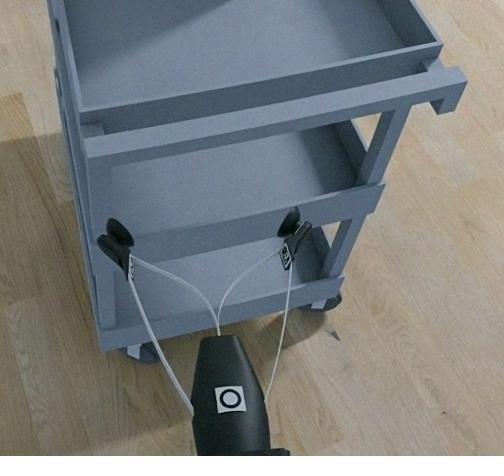

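Emit:
{"method": "move", "body": {"blocking": false, "cameras": [], "r2": {"base": {"translate_m": 0.3}, "joints": {"lift_m": 0.683}, "pace": "slow"}}}

Emit:
{"method": "wait", "body": {"seconds": 2, "cameras": ["r2_wrist_camera"]}}

Emit:
{"method": "wait", "body": {"seconds": 3, "cameras": ["r2_head_camera", "r2_wrist_camera"]}}

Scene clock: 1524.83 s.
move: r2 moving
r1.base_odometry: x=-1.849 y=+1.590 heading=+3.005
r1.turned_by_wheels: +0.000
r1.turned_by_imu: +0.000
r1.base_tilt: forward=-1.6 right=+1.3
r1.lidar_m: 4.66 2.39 1.92 1.89 0.25 0.28 0.72 1.47 1.93 2.83 2.40 2.60
r1.base_status: not commanded
r1.joint_positions: lift_m=+0.127 arm_m=+0.000 wrist_yaw_rad=+3.091 wrist_pitch_rad=+0.002 wrist_roll_rad=+0.000 gripper_m=+0.056
r1.joint_status: not commanded
r1.measured_speeds: translate_m=+0.000 strafe_m=+0.000 rotate_rad=+0.000 lift_m=+0.000 arm_m=+0.000 wrist_yaw_rad=+0.000 wrist_pitch_rad=+0.000 wrist_roll_rad=+0.000
r1.motor_effort: lift_m=+20(20) arm_m=+4(4) wheel_0=+0(1) wheel_1=+6(6) wheel_2=+0(0)
r1.servo_current: wrist_yaw_rad=39(59) wrist_pitch_rad=46(52) wrist_roll_rad=33(59) gripper_m=39(46)
r1.contact_limits: translate_m 0.8
r1.hand_pose: x=-0.1128 y=+0.1018 z=+0.3046 quat_wxyz=(+0.025, -0.001, +0.000, +1.000) (m; r1's base frame)
r1.wrist_depth_mm: 136 138 - - 301 212 - / 110 138 - - 306 213 - / 117 139 247 - 307 212 - / 136 151 - - 310 213 - / 1366 - - 1983 310 213 - / 1205 1182 195 1098 196 214 1042 / 854 741 759 156 257 127 759
r2.base_odometry: x=+1.483 y=-1.229 heading=-2.429
r2.turned_by_wheels: +0.000
r2.turned_by_imu: +0.001
r2.base_tilt: forward=-0.7 right=+0.1
r2.lidar_m: 0.53 1.43 0.70 0.59 0.57 0.67 1.16 1.69 1.92 3.14 4.11 0.57
r2.base_status: translate_m moving
r2.joint_positions: lift_m=+0.683 arm_m=+0.000 wrist_yaw_rad=-0.003 wrist_pitch_rad=+0.005 wrist_roll_rad=+0.002 gripper_m=+0.141
r2.joint_status: lift_m moving
r2.measured_speeds: translate_m=+0.048 strafe_m=+0.000 rotate_rad=-0.001 lift_m=+0.000 arm_m=+0.000 wrist_yaw_rad=+0.000 wrist_pitch_rad=+0.000 wrist_roll_rad=+0.000
r2.motor_effort: lift_m=+16(17) arm_m=+4(4) wheel_0=+7(9) wheel_1=+6(7) wheel_2=-9(11)
r2.servo_current: wrist_yaw_rad=46(52) wrist_pitch_rad=46(52) wrist_roll_rad=52(59) gripper_m=46(59)
r2.hand_pose: x=+0.4591 y=-0.0881 z=+0.8601 quat_wxyz=(+1.000, +0.001, +0.003, -0.001) (m; r2's base frame)
r2.wrist_depth_mm: - - - - - - - / - - - - - - - / - - - 676 634 - - / - - - 683 634 - - / - - 324 320 330 342 351 / - - 366 375 389 - 445 / 1863 1863 866 - - 1808 433
pictures: none
No camera images: "cameras" was empty.

Scene clock: 1526.83 s.
earlier move: r2 moving
r1.base_odometry: x=-1.849 y=+1.590 heading=+3.005
r1.turned_by_wheels: +0.000
r1.turned_by_imu: +0.000
r1.base_tilt: forward=-1.6 right=+1.3
r1.lidar_m: 4.66 2.38 1.94 1.90 0.25 0.25 0.71 1.46 1.93 2.83 2.35 2.76
r1.base_status: not commanded
r1.joint_positions: lift_m=+0.127 arm_m=+0.000 wrist_yaw_rad=+3.091 wrist_pitch_rad=+0.002 wrist_roll_rad=+0.000 gripper_m=+0.056
r1.joint_status: not commanded
r1.measured_speeds: translate_m=+0.000 strafe_m=+0.000 rotate_rad=+0.000 lift_m=+0.000 arm_m=+0.000 wrist_yaw_rad=+0.000 wrist_pitch_rad=+0.000 wrist_roll_rad=+0.000
r1.motor_effort: lift_m=+20(20) arm_m=+4(4) wheel_0=+0(1) wheel_1=+6(6) wheel_2=+0(0)
r1.servo_current: wrist_yaw_rad=59(65) wrist_pitch_rad=39(52) wrist_roll_rad=52(65) gripper_m=39(46)
r1.contact_limits: translate_m 0.8
r1.hand_pose: x=-0.1128 y=+0.1018 z=+0.3046 quat_wxyz=(+0.025, -0.001, +0.000, +1.000) (m; r1's base frame)
r1.wrist_depth_mm: 136 138 - - 301 212 - / 110 138 - - 307 212 - / 117 139 249 - 307 212 - / 137 151 - - 309 213 - / 1366 - - 1863 312 213 - / 1182 1205 195 1098 196 214 1042 / 842 750 750 156 257 128 778
r2.base_odometry: x=+1.341 y=-1.352 heading=-2.429
r2.turned_by_wheels: +0.000
r2.turned_by_imu: +0.000
r2.base_tilt: forward=-0.7 right=+0.1
r2.lidar_m: 0.46 0.46 0.84 0.65 0.63 0.75 1.30 1.88 2.13 3.45 4.05 0.51
r2.base_status: translate_m moving
r2.joint_positions: lift_m=+0.683 arm_m=+0.000 wrist_yaw_rad=+0.001 wrist_pitch_rad=+0.005 wrist_roll_rad=+0.002 gripper_m=+0.141
r2.joint_status: all done
r2.measured_speeds: translate_m=+0.100 strafe_m=-0.001 rotate_rad=-0.004 lift_m=+0.000 arm_m=+0.000 wrist_yaw_rad=+0.000 wrist_pitch_rad=+0.000 wrist_roll_rad=+0.000
r2.motor_effort: lift_m=+14(17) arm_m=+4(4) wheel_0=+5(11) wheel_1=+6(8) wheel_2=-9(13)
r2.servo_current: wrist_yaw_rad=39(59) wrist_pitch_rad=46(52) wrist_roll_rad=52(59) gripper_m=46(59)
r2.hand_pose: x=+0.4593 y=-0.0872 z=+0.8600 quat_wxyz=(+1.000, +0.001, +0.003, +0.000) (m; r2's base frame)
r2.wrist_depth_mm: - - - - - - - / - - - 549 - - - / - - 640 539 691 - - / - - 647 544 640 - - / 304 303 300 300 256 248 242 / 246 206 241 240 238 238 256 / 317 1808 - - - 1756 1618
wait: 2.00 s; no rest
pictures: r2_wrist_camera
Images, in order (width x height): r2_wrist_camera 616x392.

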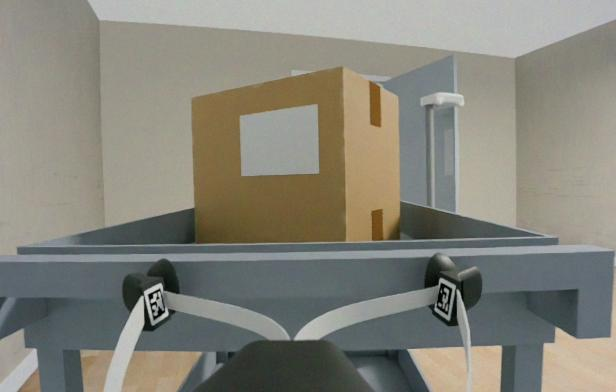

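Scene clock: 1528.60 s.
earlier move: r2 done
r1.base_odometry: x=-1.849 y=+1.590 heading=+3.005
r1.turned_by_wheels: +0.000
r1.turned_by_imu: +0.000
r1.base_tilt: forward=-1.6 right=+1.3
r1.lidar_m: 4.67 2.39 1.90 1.91 0.25 0.26 0.73 1.48 1.95 2.83 2.26 3.27
r1.base_status: not commanded
r1.joint_positions: lift_m=+0.127 arm_m=+0.000 wrist_yaw_rad=+3.091 wrist_pitch_rad=+0.002 wrist_roll_rad=+0.000 gripper_m=+0.056
r1.joint_status: not commanded
r1.measured_speeds: translate_m=+0.000 strafe_m=+0.000 rotate_rad=+0.000 lift_m=+0.000 arm_m=+0.000 wrist_yaw_rad=+0.000 wrist_pitch_rad=+0.000 wrist_roll_rad=+0.000
r1.motor_effort: lift_m=+20(20) arm_m=+4(4) wheel_0=+0(1) wheel_1=+6(6) wheel_2=+0(0)
r1.servo_current: wrist_yaw_rad=46(65) wrist_pitch_rad=46(52) wrist_roll_rad=33(65) gripper_m=46(46)
r1.contact_limits: translate_m 0.8
r1.hand_pose: x=-0.1128 y=+0.1018 z=+0.3046 quat_wxyz=(+0.025, -0.001, +0.000, +1.000) (m; r1's base frame)
r1.wrist_depth_mm: 136 138 - - 303 211 - / 110 138 - - 307 212 - / 117 139 249 - 307 213 - / 136 151 - - 309 213 - / 1397 - - 1983 312 213 - / 1205 1205 195 1078 196 213 1008 / 854 750 750 156 257 127 778
r2.base_odometry: x=+1.265 y=-1.417 heading=-2.429
r2.turned_by_wheels: +0.000
r2.turned_by_imu: +0.000
r2.base_tilt: forward=-0.7 right=+0.1
r2.lidar_m: 0.46 0.49 0.89 0.67 0.68 0.79 1.35 1.98 2.24 3.61 4.03 0.52
r2.base_status: done
r2.joint_positions: lift_m=+0.683 arm_m=+0.000 wrist_yaw_rad=+0.001 wrist_pitch_rad=+0.005 wrist_roll_rad=+0.002 gripper_m=+0.141
r2.joint_status: all done
r2.measured_speeds: translate_m=+0.000 strafe_m=+0.000 rotate_rad=+0.000 lift_m=+0.000 arm_m=+0.000 wrist_yaw_rad=+0.000 wrist_pitch_rad=+0.000 wrist_roll_rad=+0.000
r2.motor_effort: lift_m=+14(17) arm_m=+4(4) wheel_0=+5(11) wheel_1=+5(8) wheel_2=-6(13)
r2.servo_current: wrist_yaw_rad=39(65) wrist_pitch_rad=39(52) wrist_roll_rad=59(59) gripper_m=46(59)
r2.hand_pose: x=+0.4593 y=-0.0873 z=+0.8600 quat_wxyz=(+1.000, +0.001, +0.003, +0.000) (m; r2's base frame)
r2.wrist_depth_mm: - - - - - - - / - - - 549 - - - / - - 609 539 - - - / - - 621 544 - - - / 307 246 303 300 258 249 - / 310 213 243 242 239 237 - / 1708 1808 - - - 307 1661
wait: 1.77 of 3 s (r2 has come to rest)
pictures: r2_head_camera, r2_wrist_camera
Images, in order (width x height): r2_head_camera 420x560, r2_wrist_camera 616x392.

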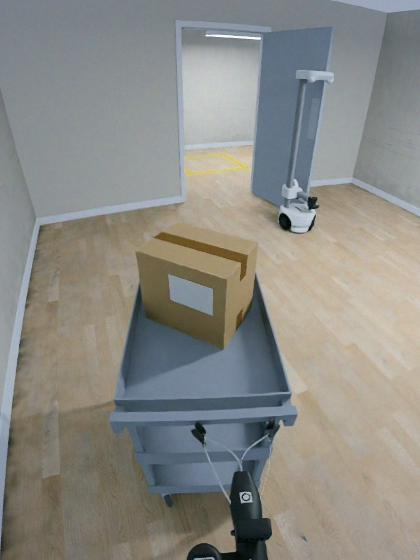

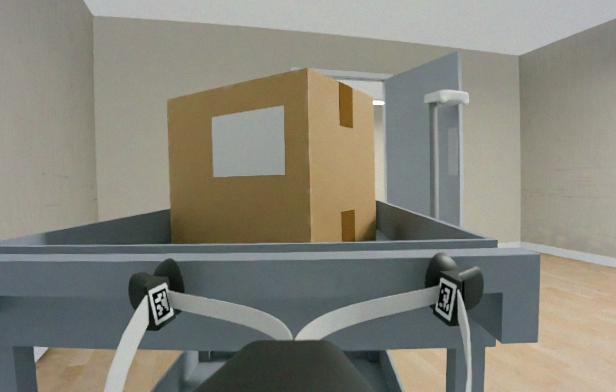

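Emit:
{"method": "move", "body": {"blocking": false, "cameras": [], "r2": {"base": {"translate_m": -0.04}, "pace": "slow"}}}

Emit:
{"method": "wait", "body": {"seconds": 1.5, "cameras": []}}

Emit:
{"method": "move", "body": {"blocking": false, "cameras": [], "r2": {"base": {"rotate_rad": -0.105}}}}

Emit:
{"method": "wait", "body": {"seconds": 3, "cameras": []}}

Emit:
{"method": "move", "body": {"blocking": false, "cameras": [], "r2": {"base": {"strafe_m": 0.175}}}}

Emit:
{"method": "wait", "body": {"seconds": 3, "cameras": ["r2_head_camera", "r2_wrist_camera"]}}

Scene clock: 1569.93 s.
move: r2 moving
r1.base_odometry: x=-1.849 y=+1.590 heading=+3.005
r1.turned_by_wheels: +0.000
r1.turned_by_imu: +0.000
r1.base_tilt: forward=-1.6 right=+1.3
r1.lidar_m: 4.65 2.41 1.91 1.88 0.25 0.27 0.72 1.48 1.93 2.80 2.29 3.27
r1.base_status: not commanded
r1.joint_positions: lift_m=+0.127 arm_m=+0.000 wrist_yaw_rad=+3.091 wrist_pitch_rad=+0.002 wrist_roll_rad=+0.000 gripper_m=+0.056
r1.joint_status: not commanded
r1.measured_speeds: translate_m=+0.000 strafe_m=+0.000 rotate_rad=+0.000 lift_m=+0.000 arm_m=+0.000 wrist_yaw_rad=+0.000 wrist_pitch_rad=+0.000 wrist_roll_rad=+0.000
r1.motor_effort: lift_m=+20(20) arm_m=+4(4) wheel_0=+0(1) wheel_1=+6(6) wheel_2=+0(0)
r1.servo_current: wrist_yaw_rad=52(59) wrist_pitch_rad=46(52) wrist_roll_rad=33(52) gripper_m=39(46)
r1.contact_limits: translate_m 0.8
r1.hand_pose: x=-0.1128 y=+0.1018 z=+0.3046 quat_wxyz=(+0.025, -0.001, +0.000, +1.000) (m; r1's base frame)
r1.wrist_depth_mm: 136 138 - - 301 212 - / 110 138 - - 304 212 - / 117 139 248 - 309 212 - / 137 150 - - 310 213 - / 1366 - - 1983 310 213 - / 1205 1205 195 1098 196 213 1060 / 854 759 750 156 257 128 768
r2.base_odometry: x=+1.274 y=-1.409 heading=-2.430
r2.turned_by_wheels: +0.000
r2.turned_by_imu: +0.000
r2.base_tilt: forward=-0.7 right=+0.1
r2.lidar_m: 0.48 0.51 0.83 0.66 0.65 0.80 1.35 1.95 2.23 3.60 4.03 0.55
r2.base_status: translate_m moving
r2.joint_positions: lift_m=+0.683 arm_m=+0.000 wrist_yaw_rad=+0.001 wrist_pitch_rad=+0.005 wrist_roll_rad=+0.002 gripper_m=+0.141
r2.joint_status: not commanded
r2.measured_speeds: translate_m=-0.048 strafe_m=+0.000 rotate_rad=+0.000 lift_m=+0.000 arm_m=+0.000 wrist_yaw_rad=+0.000 wrist_pitch_rad=+0.000 wrist_roll_rad=+0.000
r2.motor_effort: lift_m=+14(14) arm_m=+4(4) wheel_0=-10(10) wheel_1=-7(7) wheel_2=+8(10)
r2.servo_current: wrist_yaw_rad=46(59) wrist_pitch_rad=46(46) wrist_roll_rad=39(52) gripper_m=46(59)
r2.hand_pose: x=+0.4593 y=-0.0873 z=+0.8600 quat_wxyz=(+1.000, +0.001, +0.003, +0.000) (m; r2's base frame)
r2.wrist_depth_mm: - - - - - - - / - - - 580 - - - / - - 621 554 - - - / - - 634 554 - - - / 282 274 273 268 256 248 - / 320 213 252 252 248 246 - / 353 1808 - - - 317 1808
pictures: none
No camera images: "cameras" was empty.

Scene clock: 1571.00 s.
earlier move: r2 done
r1.base_odometry: x=-1.849 y=+1.590 heading=+3.005
r1.turned_by_wheels: +0.000
r1.turned_by_imu: +0.000
r1.base_tilt: forward=-1.6 right=+1.3
r1.lidar_m: 4.64 2.36 1.92 1.90 0.25 0.25 0.73 1.47 1.94 2.82 2.26 3.27
r1.base_status: not commanded
r1.joint_positions: lift_m=+0.127 arm_m=+0.000 wrist_yaw_rad=+3.091 wrist_pitch_rad=+0.002 wrist_roll_rad=+0.000 gripper_m=+0.056
r1.joint_status: not commanded
r1.measured_speeds: translate_m=+0.000 strafe_m=+0.000 rotate_rad=+0.000 lift_m=+0.000 arm_m=+0.000 wrist_yaw_rad=+0.000 wrist_pitch_rad=+0.000 wrist_roll_rad=+0.000
r1.motor_effort: lift_m=+20(20) arm_m=+4(4) wheel_0=+0(1) wheel_1=+6(6) wheel_2=+0(0)
r1.servo_current: wrist_yaw_rad=46(65) wrist_pitch_rad=39(52) wrist_roll_rad=46(59) gripper_m=39(46)
r1.contact_limits: translate_m 0.8
r1.hand_pose: x=-0.1128 y=+0.1018 z=+0.3046 quat_wxyz=(+0.025, -0.001, +0.000, +1.000) (m; r1's base frame)
r1.wrist_depth_mm: 136 138 - - 303 211 - / 110 138 - - 307 212 - / 117 139 248 - 309 212 - / 136 151 - - 312 213 - / 1366 - - 1983 312 214 - / 1182 1205 195 1078 196 214 1025 / 854 750 759 156 257 127 778
r2.base_odometry: x=+1.295 y=-1.391 heading=-2.430
r2.turned_by_wheels: +0.000
r2.turned_by_imu: +0.000
r2.base_tilt: forward=-0.7 right=+0.1
r2.lidar_m: 0.50 0.53 0.86 0.66 0.66 0.76 1.33 1.94 2.20 3.55 4.04 0.54
r2.base_status: done
r2.joint_positions: lift_m=+0.683 arm_m=+0.000 wrist_yaw_rad=+0.001 wrist_pitch_rad=+0.005 wrist_roll_rad=+0.002 gripper_m=+0.141
r2.joint_status: not commanded
r2.measured_speeds: translate_m=+0.000 strafe_m=+0.000 rotate_rad=+0.000 lift_m=+0.000 arm_m=+0.000 wrist_yaw_rad=+0.000 wrist_pitch_rad=+0.000 wrist_roll_rad=+0.000
r2.motor_effort: lift_m=+14(14) arm_m=+4(4) wheel_0=-4(10) wheel_1=-6(8) wheel_2=+6(10)
r2.servo_current: wrist_yaw_rad=39(59) wrist_pitch_rad=46(52) wrist_roll_rad=52(52) gripper_m=52(59)
r2.hand_pose: x=+0.4593 y=-0.0873 z=+0.8600 quat_wxyz=(+1.000, +0.001, +0.003, +0.000) (m; r2's base frame)
r2.wrist_depth_mm: - - - - - - - / - - - 647 - - - / - - 654 574 - - - / - - 661 585 - - - / 287 285 283 279 279 276 - / 351 205 343 342 338 276 - / 373 1808 - - 1921 1661 1756
wait: 1.07 of 1.5 s (r2 has come to rest)
pictures: none
No camera images: "cameras" was empty.

Scene clock: 1571.50 s.
move: r2 moving
r1.base_odometry: x=-1.849 y=+1.590 heading=+3.005
r1.turned_by_wheels: +0.000
r1.turned_by_imu: +0.000
r1.base_tilt: forward=-1.6 right=+1.3
r1.lidar_m: 4.67 2.38 1.91 1.90 0.25 0.27 0.73 1.48 1.90 2.82 2.29 3.30
r1.base_status: not commanded
r1.joint_positions: lift_m=+0.127 arm_m=+0.000 wrist_yaw_rad=+3.091 wrist_pitch_rad=+0.002 wrist_roll_rad=+0.000 gripper_m=+0.056
r1.joint_status: not commanded
r1.measured_speeds: translate_m=+0.000 strafe_m=+0.000 rotate_rad=+0.000 lift_m=+0.000 arm_m=+0.000 wrist_yaw_rad=+0.000 wrist_pitch_rad=+0.000 wrist_roll_rad=+0.000
r1.motor_effort: lift_m=+20(20) arm_m=+4(4) wheel_0=+0(1) wheel_1=+6(6) wheel_2=+0(0)
r1.servo_current: wrist_yaw_rad=52(52) wrist_pitch_rad=46(46) wrist_roll_rad=52(59) gripper_m=39(46)
r1.contact_limits: translate_m 0.8
r1.hand_pose: x=-0.1128 y=+0.1018 z=+0.3046 quat_wxyz=(+0.025, -0.001, +0.000, +1.000) (m; r1's base frame)
r1.wrist_depth_mm: 136 138 - - 301 211 - / 110 139 - - 306 212 - / 117 139 249 - 307 212 - / 136 151 - - 310 213 - / 1366 - - 1983 312 213 - / 1205 1182 195 1078 197 213 1025 / 842 750 759 156 257 127 768
r2.base_odometry: x=+1.295 y=-1.391 heading=-2.534
r2.turned_by_wheels: -0.104
r2.turned_by_imu: -0.101
r2.base_tilt: forward=-0.7 right=+0.1
r2.lidar_m: 0.51 0.51 0.95 0.66 0.65 0.74 1.13 1.94 2.09 3.06 4.05 0.55
r2.base_status: rotate_rad moving
r2.joint_positions: lift_m=+0.683 arm_m=+0.000 wrist_yaw_rad=+0.001 wrist_pitch_rad=+0.005 wrist_roll_rad=+0.002 gripper_m=+0.141
r2.joint_status: not commanded
r2.measured_speeds: translate_m=+0.000 strafe_m=+0.000 rotate_rad=+0.000 lift_m=+0.000 arm_m=+0.000 wrist_yaw_rad=+0.000 wrist_pitch_rad=+0.000 wrist_roll_rad=+0.000
r2.motor_effort: lift_m=+14(14) arm_m=+4(4) wheel_0=+4(9) wheel_1=+2(8) wheel_2=+5(12)
r2.servo_current: wrist_yaw_rad=39(52) wrist_pitch_rad=46(52) wrist_roll_rad=52(52) gripper_m=52(59)
r2.hand_pose: x=+0.4593 y=-0.0873 z=+0.8600 quat_wxyz=(+1.000, +0.001, +0.003, +0.000) (m; r2's base frame)
r2.wrist_depth_mm: - - - - - - - / - - - - - - - / - 683 591 723 - - - / - 699 585 715 - - - / 282 283 290 293 298 - - / 338 206 345 351 314 - - / 1921 1808 - - 1756 1756 1808
pictures: none
No camera images: "cameras" was empty.

Scene clock: 1571.73 s.
earlier move: r2 done
r1.base_odometry: x=-1.849 y=+1.590 heading=+3.005
r1.turned_by_wheels: +0.000
r1.turned_by_imu: +0.000
r1.base_tilt: forward=-1.6 right=+1.2
r1.lidar_m: 4.64 2.37 1.90 1.87 0.25 0.25 0.71 1.46 1.91 2.83 2.25 3.30
r1.base_status: not commanded
r1.joint_positions: lift_m=+0.127 arm_m=+0.000 wrist_yaw_rad=+3.091 wrist_pitch_rad=+0.002 wrist_roll_rad=+0.000 gripper_m=+0.056
r1.joint_status: not commanded
r1.measured_speeds: translate_m=+0.000 strafe_m=+0.000 rotate_rad=+0.000 lift_m=+0.000 arm_m=+0.000 wrist_yaw_rad=+0.000 wrist_pitch_rad=+0.000 wrist_roll_rad=+0.000
r1.motor_effort: lift_m=+20(20) arm_m=+4(4) wheel_0=+0(1) wheel_1=+6(6) wheel_2=+0(0)
r1.servo_current: wrist_yaw_rad=39(52) wrist_pitch_rad=33(46) wrist_roll_rad=52(59) gripper_m=39(46)
r1.contact_limits: translate_m 0.8
r1.hand_pose: x=-0.1128 y=+0.1018 z=+0.3046 quat_wxyz=(+0.025, -0.001, +0.000, +1.000) (m; r1's base frame)
r1.wrist_depth_mm: 136 138 - - 301 212 - / 110 138 - - 306 212 - / 117 139 248 - 307 212 - / 136 151 - - 309 213 - / 1366 - - 1983 312 213 - / 1182 1205 195 1078 196 214 1025 / 854 750 750 155 257 128 768
r2.base_odometry: x=+1.295 y=-1.391 heading=-2.534
r2.turned_by_wheels: +0.000
r2.turned_by_imu: +0.000
r2.base_tilt: forward=-0.6 right=+0.0
r2.lidar_m: 0.46 0.52 0.92 0.68 0.65 0.74 1.16 1.92 2.08 3.09 4.05 0.55
r2.base_status: done
r2.joint_positions: lift_m=+0.683 arm_m=+0.000 wrist_yaw_rad=+0.001 wrist_pitch_rad=+0.005 wrist_roll_rad=+0.002 gripper_m=+0.141
r2.joint_status: not commanded
r2.measured_speeds: translate_m=+0.000 strafe_m=+0.000 rotate_rad=+0.000 lift_m=+0.000 arm_m=+0.000 wrist_yaw_rad=+0.000 wrist_pitch_rad=+0.000 wrist_roll_rad=+0.000
r2.motor_effort: lift_m=+14(14) arm_m=+4(4) wheel_0=+4(9) wheel_1=+2(8) wheel_2=+5(12)
r2.servo_current: wrist_yaw_rad=46(52) wrist_pitch_rad=39(52) wrist_roll_rad=59(59) gripper_m=46(59)
r2.hand_pose: x=+0.4593 y=-0.0873 z=+0.8600 quat_wxyz=(+1.000, +0.001, +0.003, +0.000) (m; r2's base frame)
r2.wrist_depth_mm: - - - - - - - / - - - - - - - / - 691 585 715 - - - / - 691 597 715 - - - / 281 282 289 293 298 - - / 336 205 345 351 355 - - / 1921 1863 - - 1808 1756 1808
wait: 0.23 of 3 s (r2 has come to rest)
pictures: none
No camera images: "cameras" was empty.

Scene clock: 1572.23 s.
move: r2 moving
r1.base_odometry: x=-1.849 y=+1.590 heading=+3.005
r1.turned_by_wheels: +0.000
r1.turned_by_imu: +0.000
r1.base_tilt: forward=-1.5 right=+1.3
r1.lidar_m: 4.66 2.41 1.90 1.89 0.25 0.25 0.70 1.47 1.92 2.84 2.29 3.31
r1.base_status: not commanded
r1.joint_positions: lift_m=+0.127 arm_m=+0.000 wrist_yaw_rad=+3.091 wrist_pitch_rad=+0.002 wrist_roll_rad=+0.000 gripper_m=+0.056
r1.joint_status: not commanded
r1.measured_speeds: translate_m=+0.000 strafe_m=+0.000 rotate_rad=+0.000 lift_m=+0.000 arm_m=+0.000 wrist_yaw_rad=+0.000 wrist_pitch_rad=+0.000 wrist_roll_rad=+0.000
r1.motor_effort: lift_m=+20(20) arm_m=+4(4) wheel_0=+0(1) wheel_1=+6(6) wheel_2=+0(0)
r1.servo_current: wrist_yaw_rad=39(59) wrist_pitch_rad=39(46) wrist_roll_rad=39(59) gripper_m=46(52)
r1.contact_limits: translate_m 0.8
r1.hand_pose: x=-0.1128 y=+0.1018 z=+0.3046 quat_wxyz=(+0.025, -0.001, +0.000, +1.000) (m; r1's base frame)
r1.wrist_depth_mm: 136 138 - - 301 212 - / 110 138 - - 306 211 - / 117 139 249 - 309 212 - / 136 151 - - 307 213 - / 1366 - - 1921 312 214 - / 1205 1229 195 1078 197 213 1025 / 831 759 750 156 257 128 778
r2.base_odometry: x=+1.316 y=-1.421 heading=-2.534
r2.turned_by_wheels: +0.000
r2.turned_by_imu: +0.000
r2.base_tilt: forward=-0.7 right=+0.1
r2.lidar_m: 0.47 0.50 0.88 0.64 0.63 0.69 1.08 1.93 2.09 3.10 4.07 0.56
r2.base_status: strafe_m moving
r2.joint_positions: lift_m=+0.683 arm_m=+0.000 wrist_yaw_rad=+0.001 wrist_pitch_rad=+0.005 wrist_roll_rad=+0.002 gripper_m=+0.141
r2.joint_status: not commanded
r2.measured_speeds: translate_m=-0.001 strafe_m=+0.140 rotate_rad=+0.005 lift_m=+0.000 arm_m=+0.000 wrist_yaw_rad=+0.000 wrist_pitch_rad=+0.000 wrist_roll_rad=+0.000
r2.motor_effort: lift_m=+14(14) arm_m=+4(4) wheel_0=-14(14) wheel_1=+11(11) wheel_2=+0(4)
r2.servo_current: wrist_yaw_rad=59(59) wrist_pitch_rad=46(52) wrist_roll_rad=39(52) gripper_m=52(59)
r2.hand_pose: x=+0.4593 y=-0.0873 z=+0.8600 quat_wxyz=(+1.000, +0.001, +0.003, +0.000) (m; r2's base frame)
r2.wrist_depth_mm: - - - - - - - / - - - - - - - / - - 609 661 - - - / - - 615 647 - - - / 282 281 287 291 294 - - / 332 206 343 347 338 - - / 1808 1863 - - - 1756 1756
pictures: none
No camera images: "cameras" was empty.

Scene clock: 1573.57 s.
earlier move: r2 done
r1.base_odometry: x=-1.849 y=+1.590 heading=+3.005
r1.turned_by_wheels: +0.000
r1.turned_by_imu: +0.000
r1.base_tilt: forward=-1.6 right=+1.3
r1.lidar_m: 4.67 2.39 1.91 1.90 0.25 0.26 0.73 1.48 1.94 2.83 2.26 4.71
r1.base_status: not commanded
r1.joint_positions: lift_m=+0.127 arm_m=+0.000 wrist_yaw_rad=+3.091 wrist_pitch_rad=+0.002 wrist_roll_rad=+0.000 gripper_m=+0.056
r1.joint_status: not commanded
r1.measured_speeds: translate_m=+0.000 strafe_m=+0.000 rotate_rad=+0.000 lift_m=+0.000 arm_m=+0.000 wrist_yaw_rad=+0.000 wrist_pitch_rad=+0.000 wrist_roll_rad=+0.000
r1.motor_effort: lift_m=+20(20) arm_m=+4(4) wheel_0=+0(1) wheel_1=+5(6) wheel_2=+0(0)
r1.servo_current: wrist_yaw_rad=46(78) wrist_pitch_rad=39(46) wrist_roll_rad=33(59) gripper_m=46(52)
r1.contact_limits: translate_m 0.8
r1.hand_pose: x=-0.1128 y=+0.1018 z=+0.3046 quat_wxyz=(+0.025, -0.001, +0.000, +1.000) (m; r1's base frame)
r1.wrist_depth_mm: 136 138 - - 304 211 - / 110 139 - - 307 212 - / 117 139 249 - 307 213 - / 137 151 - - 310 213 - / 1397 - - 1921 314 213 - / 1182 1205 195 1098 197 214 1025 / 842 759 768 156 258 128 768
r2.base_odometry: x=+1.395 y=-1.535 heading=-2.534
r2.turned_by_wheels: +0.000
r2.turned_by_imu: +0.000
r2.base_tilt: forward=-0.7 right=+0.0
r2.lidar_m: 0.47 1.58 0.73 0.52 0.49 0.54 0.83 2.00 2.14 3.19 4.20 0.55
r2.base_status: done
r2.joint_positions: lift_m=+0.683 arm_m=+0.000 wrist_yaw_rad=+0.001 wrist_pitch_rad=+0.005 wrist_roll_rad=+0.002 gripper_m=+0.141
r2.joint_status: not commanded
r2.measured_speeds: translate_m=+0.000 strafe_m=+0.000 rotate_rad=+0.000 lift_m=+0.000 arm_m=+0.000 wrist_yaw_rad=+0.000 wrist_pitch_rad=+0.000 wrist_roll_rad=+0.000
r2.motor_effort: lift_m=+14(14) arm_m=+4(4) wheel_0=-2(14) wheel_1=+1(12) wheel_2=+0(4)
r2.servo_current: wrist_yaw_rad=52(59) wrist_pitch_rad=46(52) wrist_roll_rad=39(59) gripper_m=52(59)
r2.hand_pose: x=+0.4593 y=-0.0873 z=+0.8600 quat_wxyz=(+1.000, +0.001, +0.003, +0.000) (m; r2's base frame)
r2.wrist_depth_mm: - - - - - - - / - - - - - - - / - - 691 603 597 - - / - - 691 603 597 - - / - 278 273 274 277 285 287 / - 213 266 334 338 345 351 / 1808 334 1808 - 878 1921 362
wait: 1.33 of 3 s (r2 has come to rest)
pictures: r2_head_camera, r2_wrist_camera
Images, in order (width x height): r2_head_camera 420x560, r2_wrist_camera 616x392.

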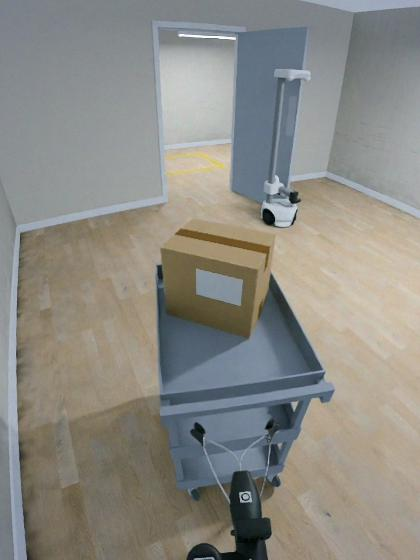

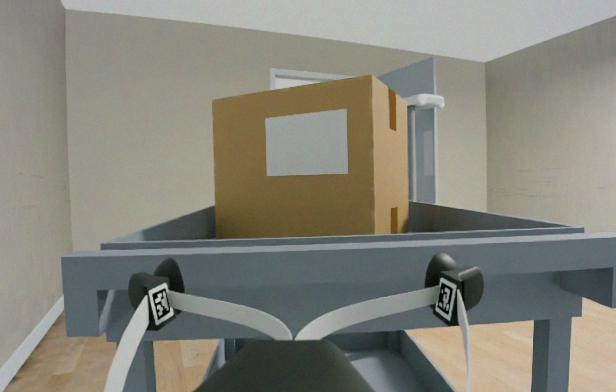

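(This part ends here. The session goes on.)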